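# Lay the towel flat, long sides forward, beside the basket

## Task

Using the robot's point of view, finish with the towel's long edges running straight forward toward the far edge of the table. The towel must lie flat as a single layer, entirely on the table, and must not overlap the basket when viewed from above. The basket must stay upright with its entire base resting on the table. At the end, release everything and pull the hands away.

## Robot and tools

Robot: two arms. left_arm carries a left hand and sits on the +y side; right_arm carries a right hand on the -y side. The side names do not match image sides. Calibrated bases: left_arm at (+0.032, +0.350, 0) m, right_arm at (+0.044, -0.335, 0) m, each turned very slightly about z. A camera stand is fixed behind the arms.

Frame: every pose, position and offset uses the scene frame. Its origin is at table-top height, halfway between the arms; +x points out across the table (away from the robot), +z points up.

Hand point: a point fixed to each palm, about 0.05 m in front of it and 0.15 m from the wrist flange. Its +z runs along the straight fingers, +y out of the palm, and +x across the palm (away from the thumb on the right hand, toward it on the left). Straight fingertips end 0.06 to 0.07 m past the point, 0.06 m behind it along -y. A wrist bracket on the little-finger side can strike objects. Arms track loosely: a resting hand often sits 1 to 3 cm (sometimes 5 cm) low or short of the command, without any contact.

Row layout (used by execute_actions and move): 28 numbers, each from -1 to 1, always sent for both arms. Order: left dx, dy, dz, rx, ry, rz; left hand six motors; left force_limit, speed; then the same fourteen for the right arm. The six pose numbers are an offset, not a pose: they are measured from that arm's Hand target as it was when the action (or move) began, along scene axes, with 1.0 equal to 0.6 m or 180 degrees. rx, ry, rz form one rotation vector, turning about the Hand target's position. Sending six zeros re-requests the current Hand target. Each control step clips orientation to within 40 degrees of the measured one.

Hand numbers: the six motors, in order, are little, ring, middle, index, thumb_bend, thumb_turn. +1 means open or straight (thumb_turn +1 is beside the palm), -1 closed (thumb_turn -1 is across the palm). Alternatively put grasp numbers a, b, c in the first three slots and exactly 0 in the last three: a curls index and middle and bends the thumb, b curls ring and little, c swings the thumb in front of the palm; all three at 0 opens the hand. To write a genuine 0 for motor four to six, use 0.001. force_limit maps -1 to 1 onto about 0 to 10 N at the fingertip (0 to 15 N for thumb motors); a closing motor halts at that load. speed rises linearly from near zero at -1 to full at +0.48 and stays full above; for soft grips close at speed -0.94 or lower. There is no 'unchanged' value: to keep a hand as is, resend the last eight numbers actually executed for it (before any were sent, use hand_measured plus hand_force_limit and hand_speed). To loosen, command a position more open than hand_measured; to squeeze more, raise force_limit and command further closed.

Tools:
- execute_actions(actions, cameras): actions is a list of actions; each action is a table of up to 15 rows, one per 1/30 s step, the last row held for the remainder. Every row counts from the action's starting Hand target. Images come only with an empty list or when cameras names them.
- move(target, speed, blend, blocking, cameras): target is one 28-number row or a list of up to 15 rows; all offsets in the list count from the same starting Hand targets. speed is m/s (0.002 to 4.3, default 0.25), one value or one per target; rotation limit is twice it in rad/s. blend (m) rounds corners in a list; 0 stops at each. Paths are straight, do not avoid obstacles, last 0.5 to 10 s. blocking=false returns after about 0.5 s while motion continues. Hand numbers of the first target are sent at the start; those of later targets on arrival.
- wait(seconds 0 to 10, cameras): lets time pass.
- stop(cameras): brakes the running move.
- zoom_image(camera, region [x0, y0, x1, y1] pixels, at most 504 each way) on the newest image of cam_head_left, cam_head_right, cam_high (896x504), cam_left_wrist or cam_right_wrist (616x616).
- show_instructions(): shows the reference pages.
- finished_scene(scene=1): ends the scene permanently.

Results: per arm end_effector_position (m) and end_effector_quat_wxyz, Hand target (the base for the next offsets), joint positions, velocities (omitted when all are within noise) and torques (include the arm's weight; items 3 and 4 wrap at ±28 N m). Per hand: hand_measured, hand_stopped_by (moving, target, force, stalled, fault) and hand_load_n (positive when pushed open; dropping near 0 signals a lost grip). move adds a 'move:' line: done, off_target, moving, held or fault, and limits such as paced or held. Action calls also list positions at some steps. MOTOR HOT warns of heating; an OVER-TEMPERATURE FAULT drops that arm for 30 s or more.

Avoid: hard or fast contact with the table, basket or fixed objects; the two hands touching or one gripping the other; anything leaving the table; releasing an item while it moves; excessive finger load; paths passing near an arm's own base (go around it); long stretched-out holds or pushes toward unreachable poses that heat motors. To end a push, command the target back past the hand point.

Each tool is called after "Request:" as name(argument=value, ...), one argument or row to a line, values as JSON.

Reference images:

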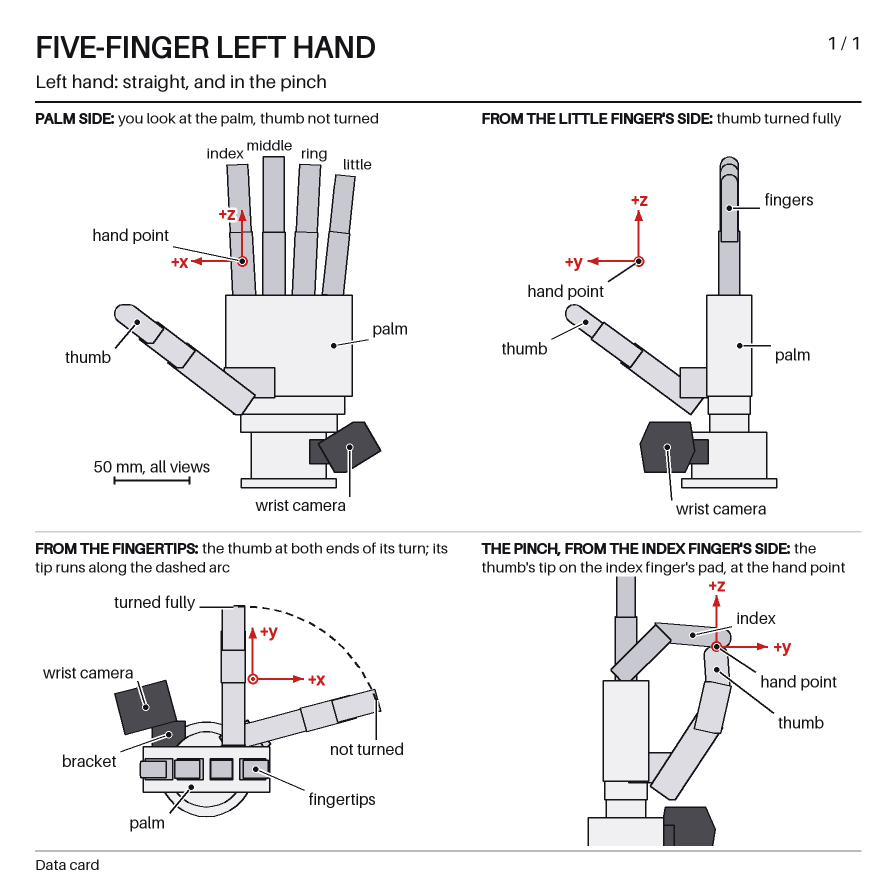

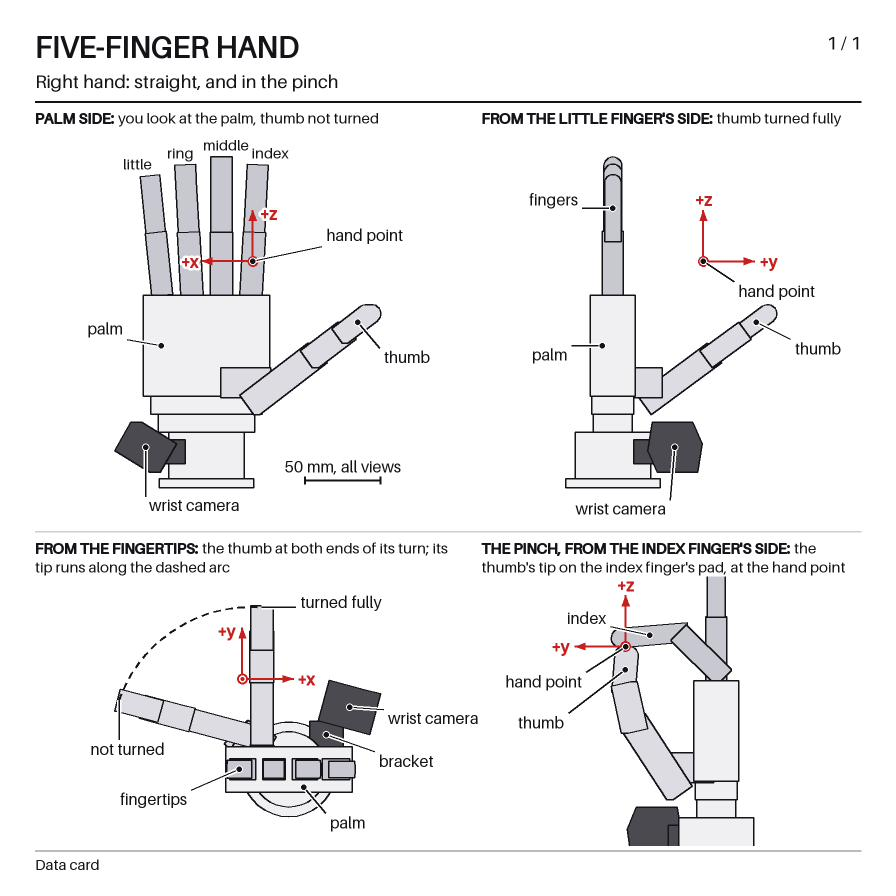

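## Session

Request:
execute_actions(
  actions=[],
)

Scene clock: 0.00 s.
left_arm: end_effector_position=(+0.1347, -0.1514, +0.2442) hand_measured=(+1.000, +1.000, +1.000, +1.000, +1.000, +1.000) hand_load_n=(+0.0, +0.0, +0.0, +0.5, +0.0, +0.0) hand_stopped_by=(target, target, target, target, target, target) hand_force_limit=0.00 hand_speed=-0.80 end_effector_quat_wxyz=(+0.003, -0.335, -0.621, +0.709) | right_arm: end_effector_position=(+0.3354, -0.1823, +0.1675) hand_measured=(+1.000, +1.000, +1.000, +1.000, +1.000, +1.000) hand_load_n=(+0.0, +0.0, +0.0, +0.0, +0.0, +0.0) hand_stopped_by=(target, target, target, target, target, target) hand_force_limit=0.00 hand_speed=-0.80 end_effector_quat_wxyz=(+0.032, +0.961, -0.273, -0.037)
Joint positions: left_arm=[-1.015 1.299 0.738 0.57 1.036 0.483] | right_arm=[0.458 1.468 1.239 -1.441 -0.005 -0.526]
Joint velocities: within noise
Joint torques (N m): no reading
Heat: left arm: hottest waist 39 °C; right arm: hottest wrist pitch 39 °C.
Hand target: left_arm +0.1377, -0.1565, +0.2556; -0.004, -0.340, -0.613, +0.713 | right_arm +0.3409, -0.1793, +0.1700; +0.029, +0.961, -0.273, -0.034

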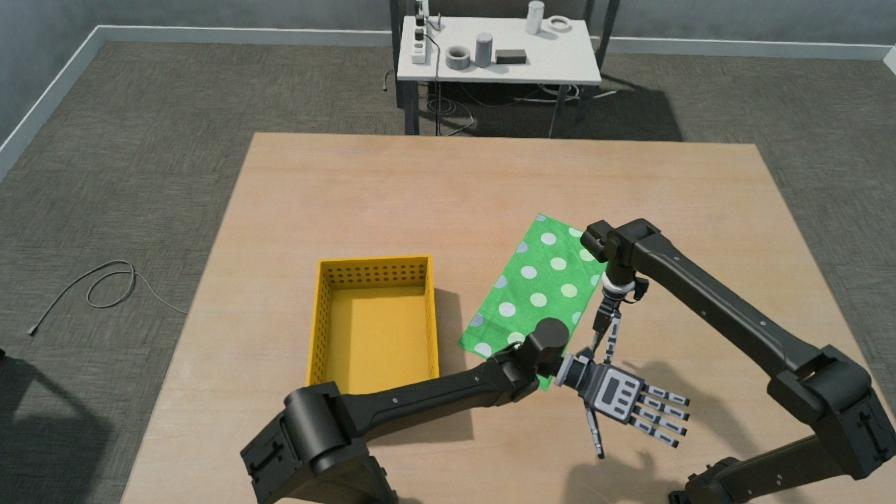

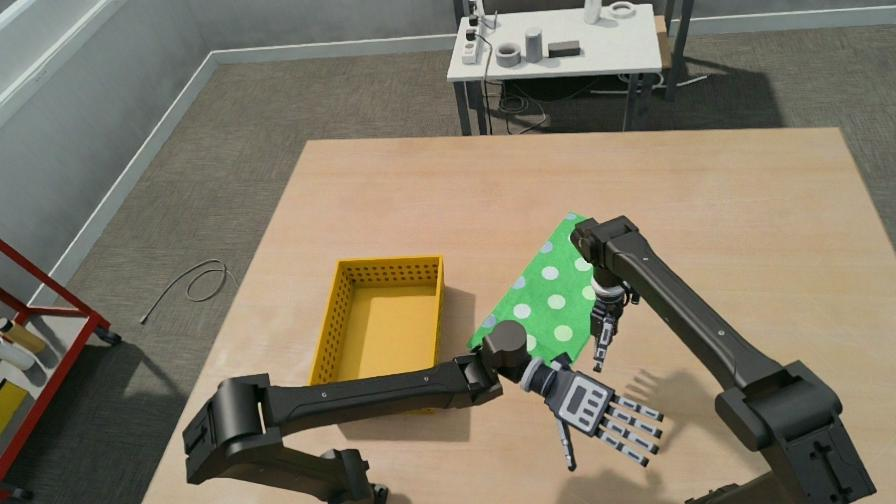

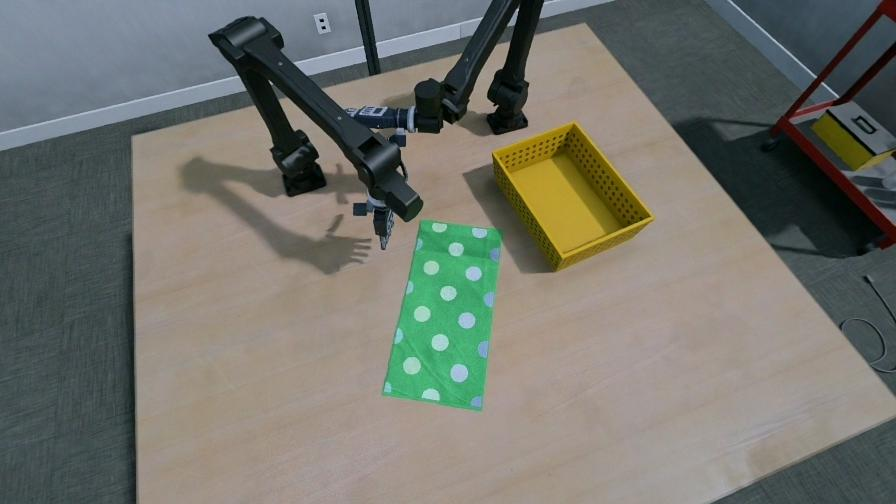

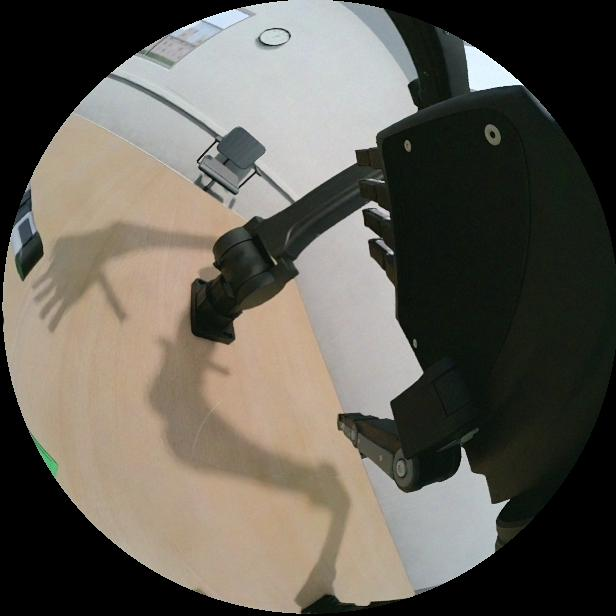

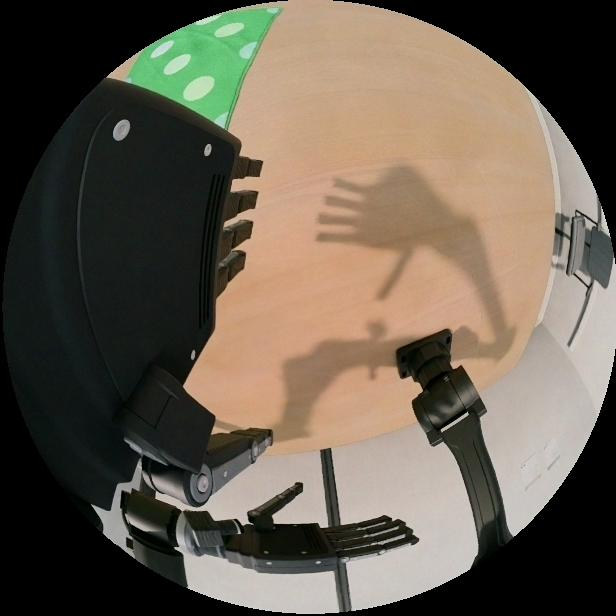

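Request:
zoom_image(
  camera="cam_high",
  region=[340, 200, 560, 430],
)

Request:
zoom_image(
  camera="cam_head_left",
  region=[420, 190, 680, 420],
)

Request:
zoom_image(
  camera="cam_head_right",
  region=[420, 190, 680, 420],
)

Scaled by 2.191.

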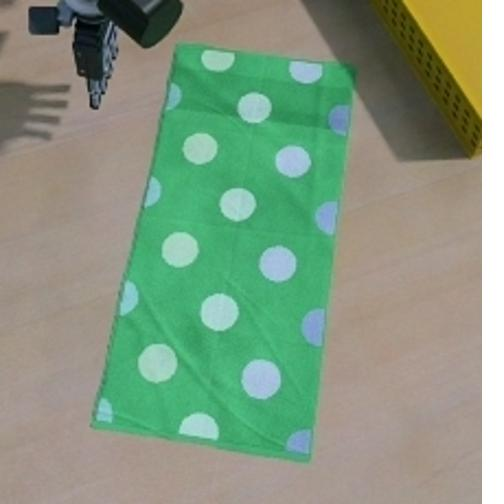

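Scaled by 1.938.

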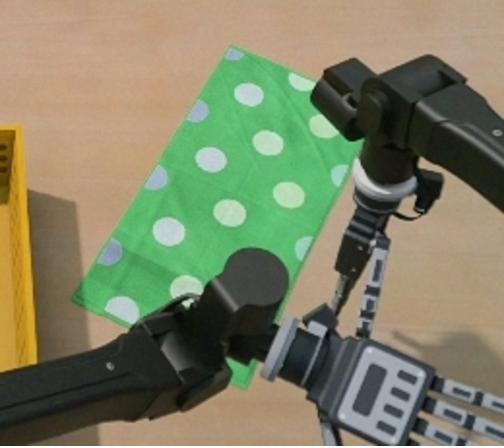

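Scaled by 1.938.

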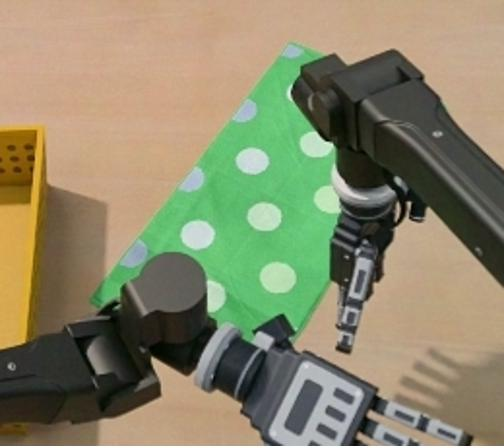

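Request:
move(
  target=[
    [0.05, 0.2, 0.17, 0,0,0.1, 0,0,0,0,0,0, 0,-0.5, 0,-0.1,0.15,0,0,0, 0,0,0,0,0,0, 0,-0.5],
    [0.33, 0.8, 0.17, 0,0,0.54, 0,0,0,0,0,0, 0,-0.5, -0.15,-0.35,0.15,0,0,0, 0,0,0,0,0,0, 0,-0.5],
  ],
  blend=0.05,
  speed=0.3,
  cameras=["all"],
)

Scene clock: 6.63 s.
left_arm: end_effector_position=(+0.3328, +0.3188, +0.3599) hand_measured=(+1.000, +1.000, +1.000, +1.000, +1.000, +1.000) hand_load_n=(+0.0, +0.0, +0.0, +0.0, +0.0, +0.0) hand_stopped_by=(target, target, target, target, target, target) hand_force_limit=0.00 hand_speed=-0.50 end_effector_quat_wxyz=(+0.532, -0.235, +0.661, -0.474) | right_arm: end_effector_position=(+0.2589, -0.3873, +0.2608) hand_measured=(+1.000, +1.000, +1.000, +1.000, +1.000, +1.000) hand_load_n=(+0.0, +0.0, +0.0, +0.0, +0.0, +0.0) hand_stopped_by=(target, target, target, target, target, target) hand_force_limit=0.00 hand_speed=-0.50 end_effector_quat_wxyz=(+0.023, +0.960, -0.278, +0.000)
Joint positions: left_arm=[0.354 0.329 0.611 -0.262 0.72 0.489] | right_arm=[-0.066 1.06 1.145 -1.668 0.044 -1.039]
Joint torques (N m): left_arm=[0.79 3.49 8.4 2.41 -0.09 0.17] | right_arm=[-0.32 -6.18 7.42 -0.18 0.25 -0.13]
Heat: left arm: hottest waist 39 °C; right arm: hottest wrist pitch 39 °C.
Hand target: left_arm +0.3358, +0.3235, +0.3575; +0.538, -0.235, +0.660, -0.468 | right_arm +0.2509, -0.3893, +0.2601; +0.029, +0.961, -0.273, -0.033
Off the commanded pose: left_arm 0.006 m, 1 deg | right_arm 0.008 m, 4 deg.
joint sent to its limit (right arm) — joint 4 (wrist pitch), lower limit. The joint targets are off in orientation, not in position.
move: off_target (right_arm)

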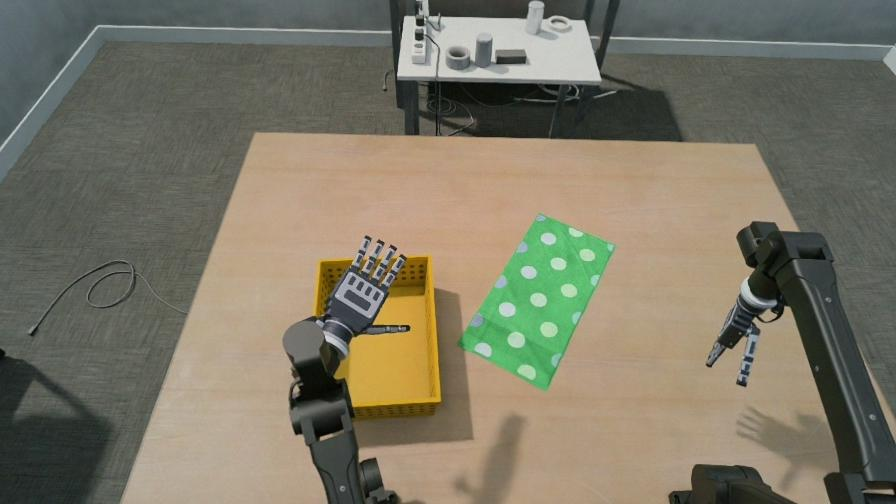

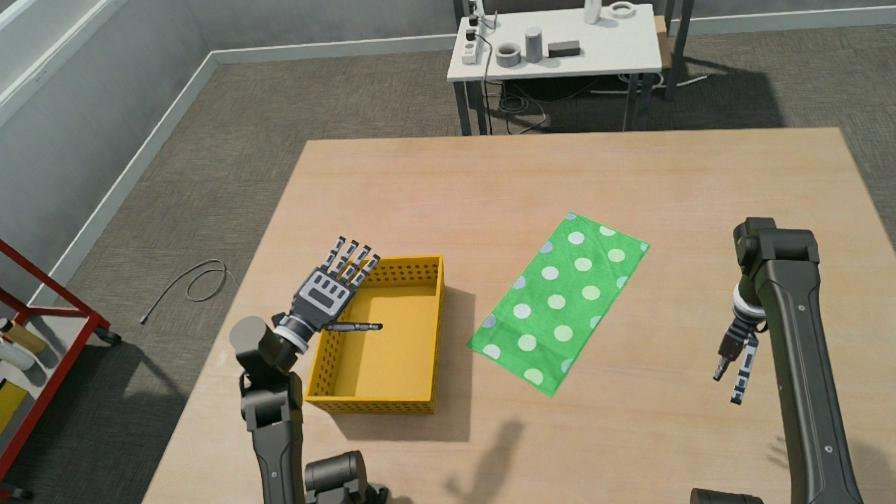

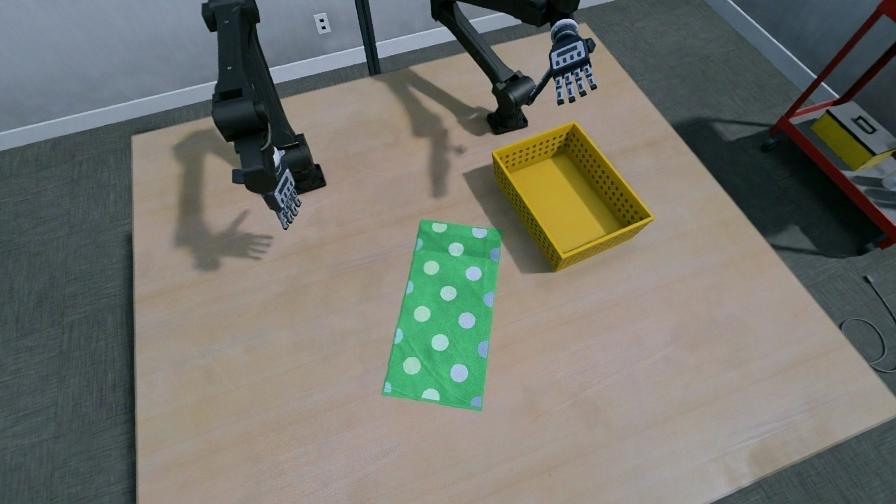

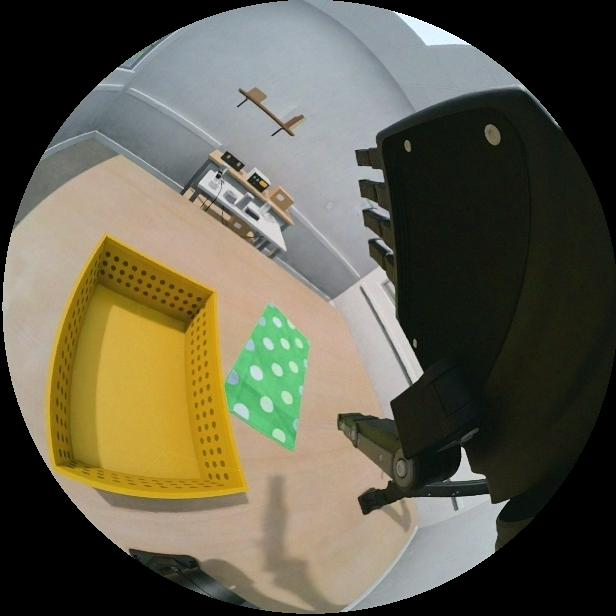

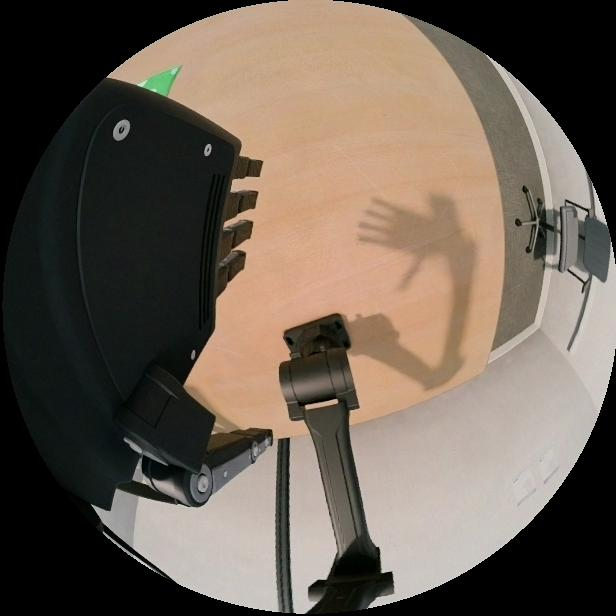

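Request:
zoom_image(
  camera="cam_head_left",
  region=[100, 100, 500, 500],
)

Request:
zoom_image(
  camera="cam_head_left",
  region=[496, 104, 896, 504],
)

Request:
zoom_image(
  camera="cam_high",
  region=[100, 0, 500, 400],
)

Request:
zoom_image(
  camera="cam_high",
  region=[496, 0, 896, 504],
)

Scaled by 1.260.

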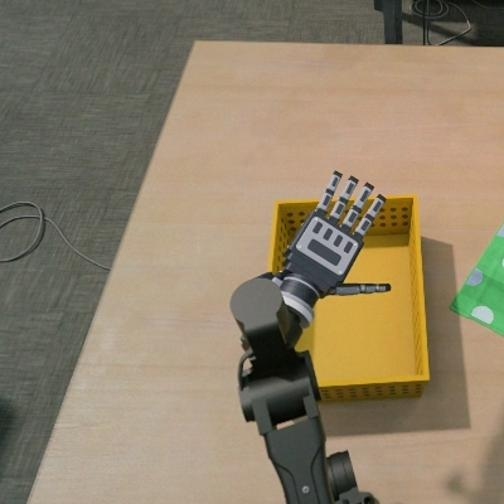

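Scaled by 1.260.

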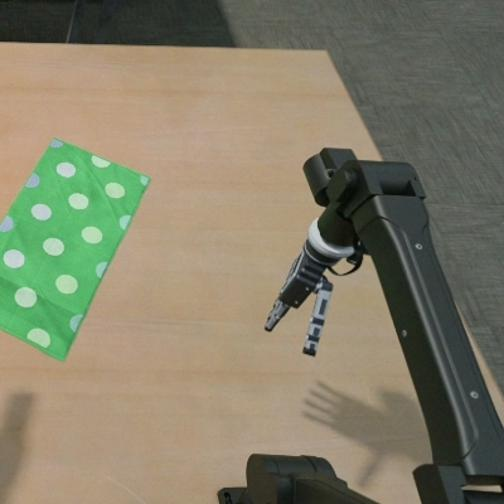

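Scaled by 1.260.

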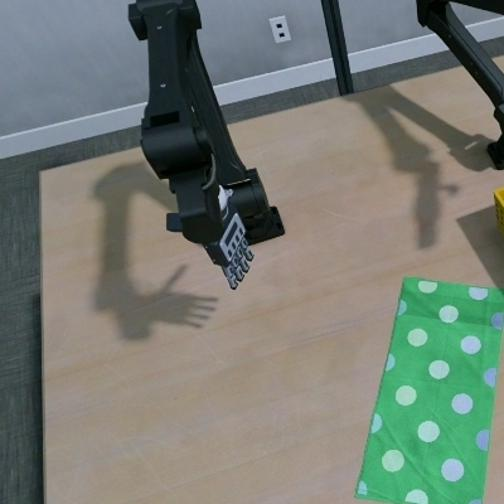

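Scaled by 1.000.

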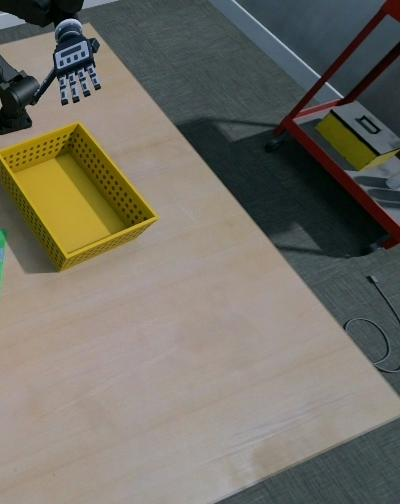

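Request:
move(
  target=[
    [0,0,0,0,0,0, 0,0,0,0,0,0, 0,-0.5, 0.10,0.4,-0.05,0.185,-0.148,-0.067, 0.5,0.5,0.5,0.5,1,1, 0,-0.3],
    [0,0,0,0,0,0, 0,0,0,0,0,0, 0,-0.5, 0.232,0.6822,-0.25,0.185,-0.148,-0.067, 0.5,0.5,0.5,0.5,1,1, 0,-0.3],
  ],
  blend=0.05,
  speed=0.3,
  cameras=["all"],
)

Scene clock: 14.00 s.
left_arm: end_effector_position=(+0.3328, +0.3188, +0.3599) hand_measured=(+1.000, +1.000, +1.000, +1.000, +1.000, +1.000) hand_load_n=(+0.0, +0.0, +0.0, +0.0, +0.0, +0.0) hand_stopped_by=(target, target, target, target, target, target) hand_force_limit=0.00 hand_speed=-0.50 end_effector_quat_wxyz=(+0.532, -0.235, +0.661, -0.474) | right_arm: end_effector_position=(+0.3714, +0.0027, +0.0894) hand_measured=(+0.500, +0.500, +0.500, +0.500, +1.000, +1.000) hand_load_n=(+0.0, +0.0, +0.0, +0.0, +0.0, +0.0) hand_stopped_by=(target, target, target, target, target, target) hand_force_limit=0.00 hand_speed=-0.30 end_effector_quat_wxyz=(-0.286, +0.888, -0.348, +0.094)
Joint positions: left_arm=[0.354 0.329 0.611 -0.262 0.72 0.489] | right_arm=[0.673 1.41 0.942 -0.498 -0.099 -0.086]
Joint torques (N m): left_arm=[0.79 3.43 8.4 2.41 -0.08 0.17] | right_arm=[0.15 -11.81 12.67 2.07 0.17 0.13]
Heat: left arm: hottest waist 39 °C; right arm: hottest wrist pitch 38 °C.
Hand target: left_arm +0.3358, +0.3235, +0.3575; +0.538, -0.235, +0.660, -0.468 | right_arm +0.3900, +0.0201, +0.1101; -0.311, +0.878, -0.348, +0.107
Off the commanded pose: left_arm 0.006 m, 1 deg | right_arm 0.033 m, 3 deg.
move: off_target (right_arm)

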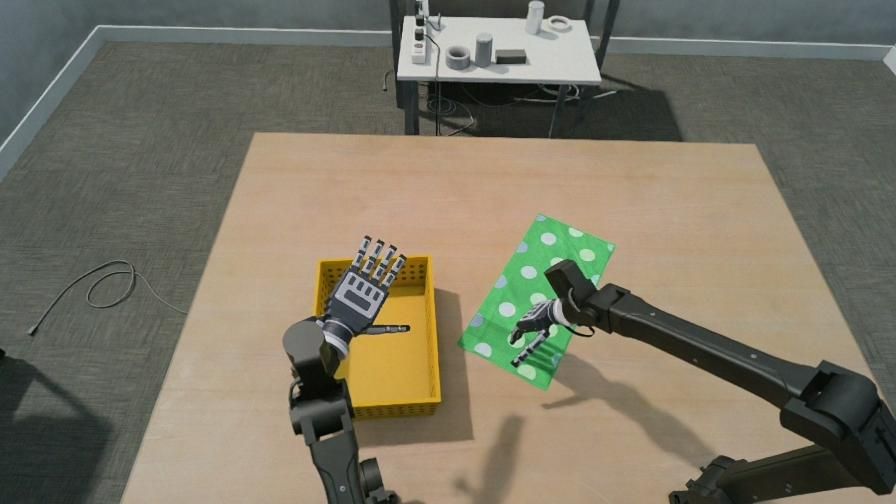

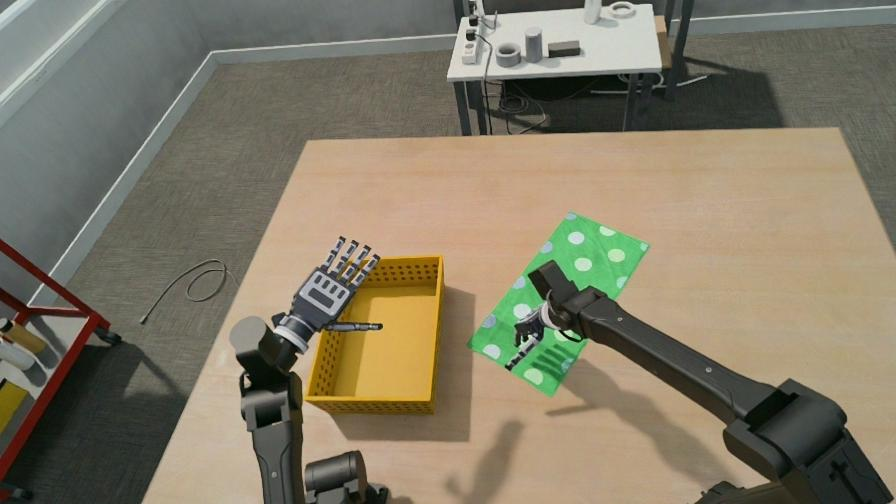

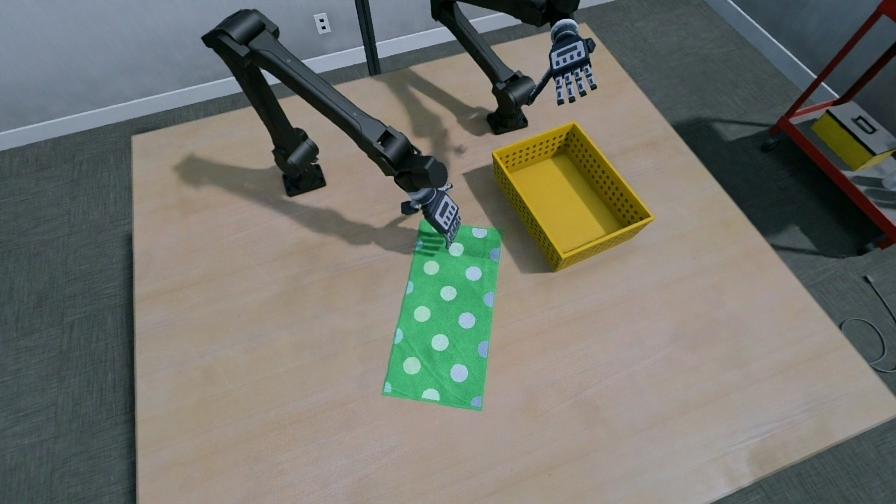

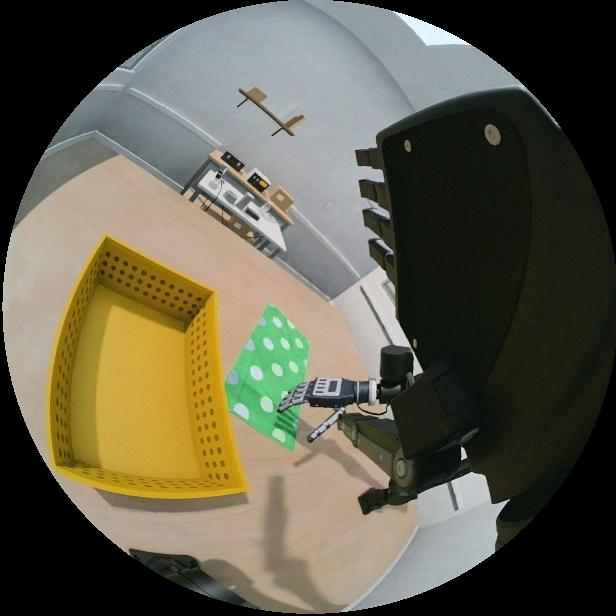

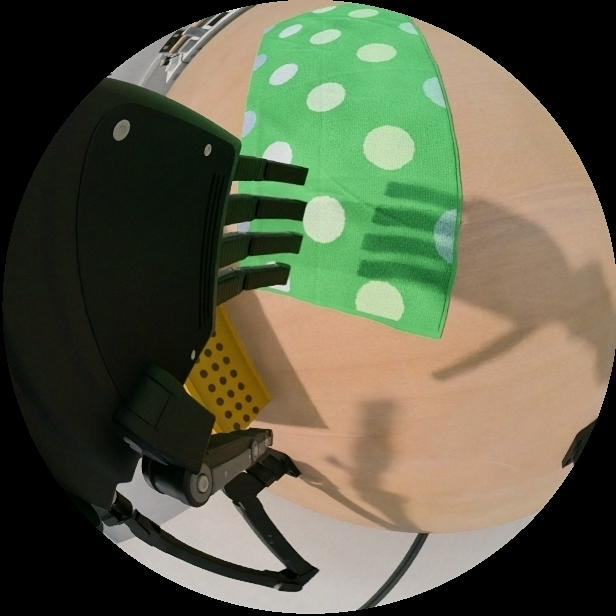

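Request:
move(
  target=[0,0,0,0,0,0, 0,0,0,0,0,0, 0,-0.5, 0.03,0.03,-0.09,0,0,0, 0.5,0.5,0.5,0.5,1,1, 0,-0.3],
  speed=0.1,
  cameras=["cam_right_wrist","cam_head_left"],
)

Scene clock: 15.30 s.
left_arm: end_effector_position=(+0.3328, +0.3188, +0.3599) hand_measured=(+1.000, +1.000, +1.000, +1.000, +1.000, +1.000) hand_load_n=(+0.0, +0.0, +0.0, +0.0, +0.0, -0.5) hand_stopped_by=(target, target, target, target, target, target) hand_force_limit=0.00 hand_speed=-0.50 end_effector_quat_wxyz=(+0.532, -0.235, +0.661, -0.474) | right_arm: end_effector_position=(+0.3942, +0.0217, +0.0487) hand_measured=(+0.500, +0.500, +0.500, +0.500, +1.000, +1.000) hand_load_n=(+0.5, +0.0, +0.0, +0.0, +0.0, +0.0) hand_stopped_by=(target, target, target, target, target, target) hand_force_limit=0.00 hand_speed=-0.30 end_effector_quat_wxyz=(-0.296, +0.884, -0.348, +0.100)
Joint positions: left_arm=[0.354 0.329 0.611 -0.262 0.72 0.489] | right_arm=[0.673 1.531 0.942 -0.352 -0.096 -0.082]
Joint torques (N m): left_arm=[0.73 3.43 8.4 2.4 -0.09 0.17] | right_arm=[0.5 -11.87 11.41 2.17 0.17 0.14]
Heat: left arm: hottest waist 39 °C; right arm: hottest wrist pitch 38 °C.
Hand target: left_arm +0.3358, +0.3235, +0.3575; +0.538, -0.235, +0.660, -0.468 | right_arm +0.4079, +0.0381, +0.0560; -0.311, +0.878, -0.348, +0.107
Off the commanded pose: left_arm 0.006 m, 1 deg | right_arm 0.023 m, 2 deg.
move: off_target (right_arm)
Images, in order (width x height): cam_head_left 896x504, cam_right_wrist 616x616.

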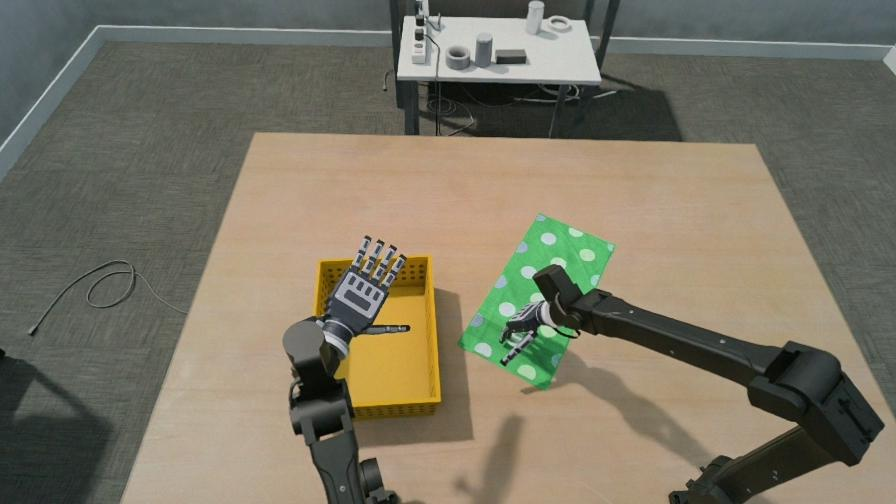

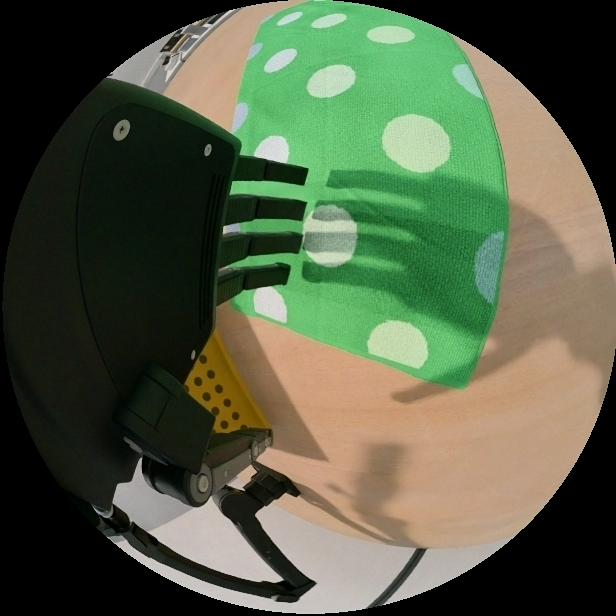

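Request:
move(
  target=[0,0,0,0,0,0, 0,0,0,0,0,0, 0,-0.5, 0.0,0.0,-0.03,0,0,0, 0.5,0.5,0.5,0.5,1,1, 0,-0.3],
  speed=0.05,
  cameras=["cam_right_wrist"],
)

Scene clock: 16.23 s.
left_arm: end_effector_position=(+0.3328, +0.3188, +0.3599) hand_measured=(+1.000, +1.000, +1.000, +1.000, +1.000, +1.000) hand_load_n=(+0.0, +0.0, +0.0, +0.0, +0.0, +0.0) hand_stopped_by=(target, target, target, target, target, target) hand_force_limit=0.00 hand_speed=-0.50 end_effector_quat_wxyz=(+0.532, -0.235, +0.661, -0.474) | right_arm: end_effector_position=(+0.4025, +0.0287, +0.0429) hand_measured=(+0.500, +0.500, +0.500, +0.500, +1.000, +1.000) hand_load_n=(+0.0, +0.0, +0.0, +0.0, +0.0, -0.5) hand_stopped_by=(target, target, target, target, target, target) hand_force_limit=0.00 hand_speed=-0.30 end_effector_quat_wxyz=(-0.308, +0.880, -0.346, +0.107)
Joint positions: left_arm=[0.354 0.329 0.611 -0.262 0.72 0.489] | right_arm=[0.673 1.554 0.942 -0.3 -0.096 -0.082]
Joint torques (N m): left_arm=[0.79 3.49 8.4 2.41 -0.08 0.17] | right_arm=[0.5 -11.81 9.59 2.26 0.17 0.14]
Heat: left arm: hottest waist 39 °C; right arm: hottest wrist pitch 38 °C.
Hand target: left_arm +0.3358, +0.3235, +0.3575; +0.538, -0.235, +0.660, -0.468 | right_arm +0.4080, +0.0381, +0.0381; -0.311, +0.878, -0.348, +0.107
Off the commanded pose: left_arm 0.006 m, 1 deg | right_arm 0.012 m, 0 deg.
move: off_target (right_arm)
Images, in order (width x height): cam_right_wrist 616x616.

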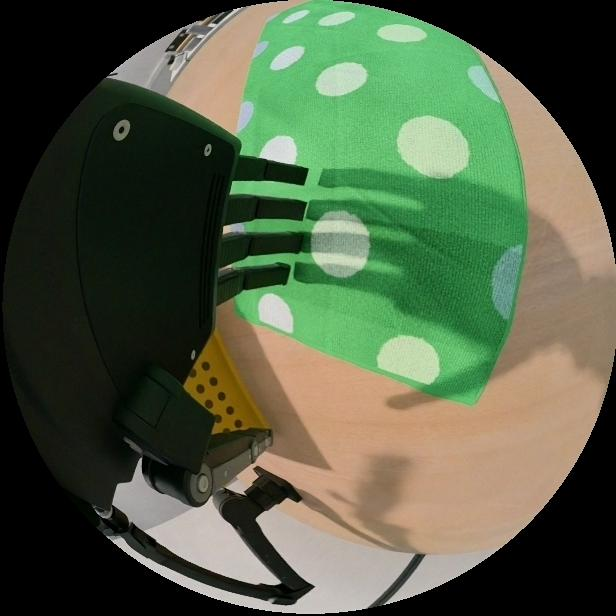

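Request:
move(
  target=[0,0,0,0,0,0, 0,0,0,0,0,0, 0,-0.5, 0.0,0.0,-0.025,0,0,0, 0.5,0.5,0.5,0.5,1,1, 0,-0.3],
  speed=0.05,
  cameras=["cam_right_wrist"],
)

Scene clock: 17.13 s.
left_arm: end_effector_position=(+0.3328, +0.3188, +0.3599) hand_measured=(+1.000, +1.000, +1.000, +1.000, +1.000, +1.000) hand_load_n=(+0.0, +0.0, +0.0, +0.0, +0.0, +0.0) hand_stopped_by=(target, target, target, target, target, target) hand_force_limit=0.00 hand_speed=-0.50 end_effector_quat_wxyz=(+0.532, -0.235, +0.661, -0.474) | right_arm: end_effector_position=(+0.4095, +0.0348, +0.0403) hand_measured=(+0.500, +0.500, +0.500, +0.500, +1.000, +1.000) hand_load_n=(+0.0, +0.0, -0.5, +0.0, -0.5, +0.0) hand_stopped_by=(target, target, target, target, target, target) hand_force_limit=0.00 hand_speed=-0.30 end_effector_quat_wxyz=(-0.320, +0.876, -0.344, +0.113)
Joint positions: left_arm=[0.354 0.329 0.611 -0.262 0.72 0.489] | right_arm=[0.673 1.57 0.942 -0.257 -0.096 -0.081]
Joint torques (N m): left_arm=[0.73 3.43 8.4 2.41 -0.09 0.17] | right_arm=[0.56 -10.87 8.12 2.19 0.18 0.13]
Heat: left arm: hottest waist 39 °C; right arm: hottest wrist pitch 38 °C.
Hand target: left_arm +0.3358, +0.3235, +0.3575; +0.538, -0.235, +0.660, -0.468 | right_arm +0.4080, +0.0381, +0.0231; -0.311, +0.878, -0.348, +0.107
Off the commanded pose: left_arm 0.006 m, 1 deg | right_arm 0.018 m, 1 deg.
move: off_target (right_arm)
Images, in order (width x height): cam_right_wrist 616x616.

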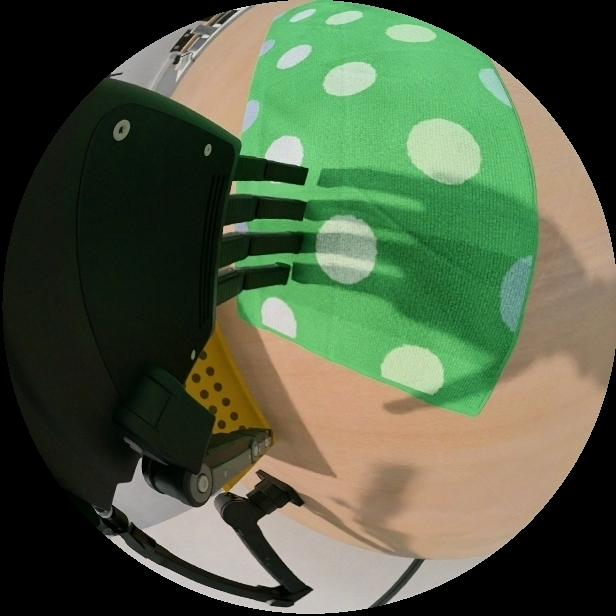

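Request:
move(
  target=[0,0,0,0,0,0, 0,0,0,0,0,0, 0,-0.5, -0.01,-0.01,-0.02,0,0,0, 0.5,0.5,0.5,0.5,1,1, 0,-0.3],
  speed=0.05,
  cameras=["cam_right_wrist"],
)

Scene clock: 18.10 s.
left_arm: end_effector_position=(+0.3328, +0.3188, +0.3599) hand_measured=(+1.000, +1.000, +1.000, +1.000, +1.000, +1.000) hand_load_n=(+0.0, +0.0, +0.0, +0.0, +0.0, +0.0) hand_stopped_by=(target, target, target, target, target, target) hand_force_limit=0.00 hand_speed=-0.50 end_effector_quat_wxyz=(+0.532, -0.235, +0.661, -0.474) | right_arm: end_effector_position=(+0.4119, +0.0369, +0.0380) hand_measured=(+0.500, +0.500, +0.500, +0.500, +1.000, +1.000) hand_load_n=(+0.0, +0.0, -1.0, +0.0, +0.0, -0.5) hand_stopped_by=(target, target, target, target, target, target) hand_force_limit=0.00 hand_speed=-0.30 end_effector_quat_wxyz=(-0.330, +0.872, -0.342, +0.118)
Joint positions: left_arm=[0.354 0.329 0.611 -0.262 0.72 0.489] | right_arm=[0.673 1.572 0.927 -0.214 -0.096 -0.081]
Joint torques (N m): left_arm=[0.79 3.43 8.4 2.41 -0.09 0.17] | right_arm=[0.38 -10.99 6.22 2.06 0.15 0.11]
Heat: left arm: hottest waist 39 °C; right arm: hottest wrist pitch 38 °C.
Hand target: left_arm +0.3358, +0.3235, +0.3575; +0.538, -0.235, +0.660, -0.468 | right_arm +0.4019, +0.0320, +0.0109; -0.311, +0.878, -0.348, +0.107
Off the commanded pose: left_arm 0.006 m, 1 deg | right_arm 0.029 m, 3 deg.
move: off_target (right_arm)
Images, in order (width x height): cam_right_wrist 616x616.

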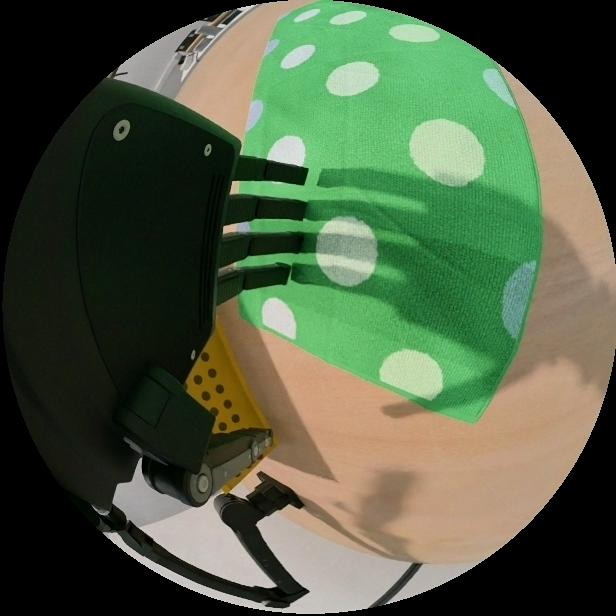

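Request:
zoom_image(
  camera="cam_right_wrist",
  region=[210, 130, 390, 310],
)

Scaled by 2.800 from the camera's 616x616 image, which has a finer 880x880 frame.

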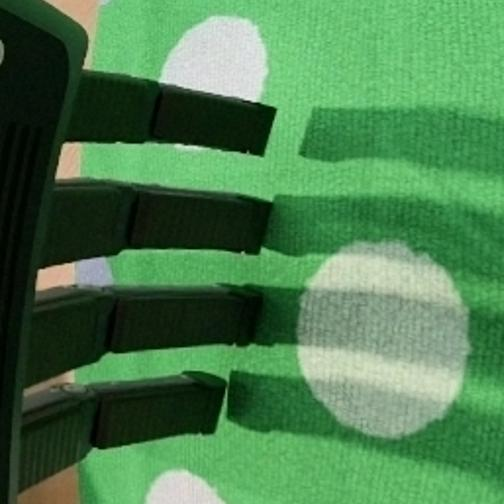

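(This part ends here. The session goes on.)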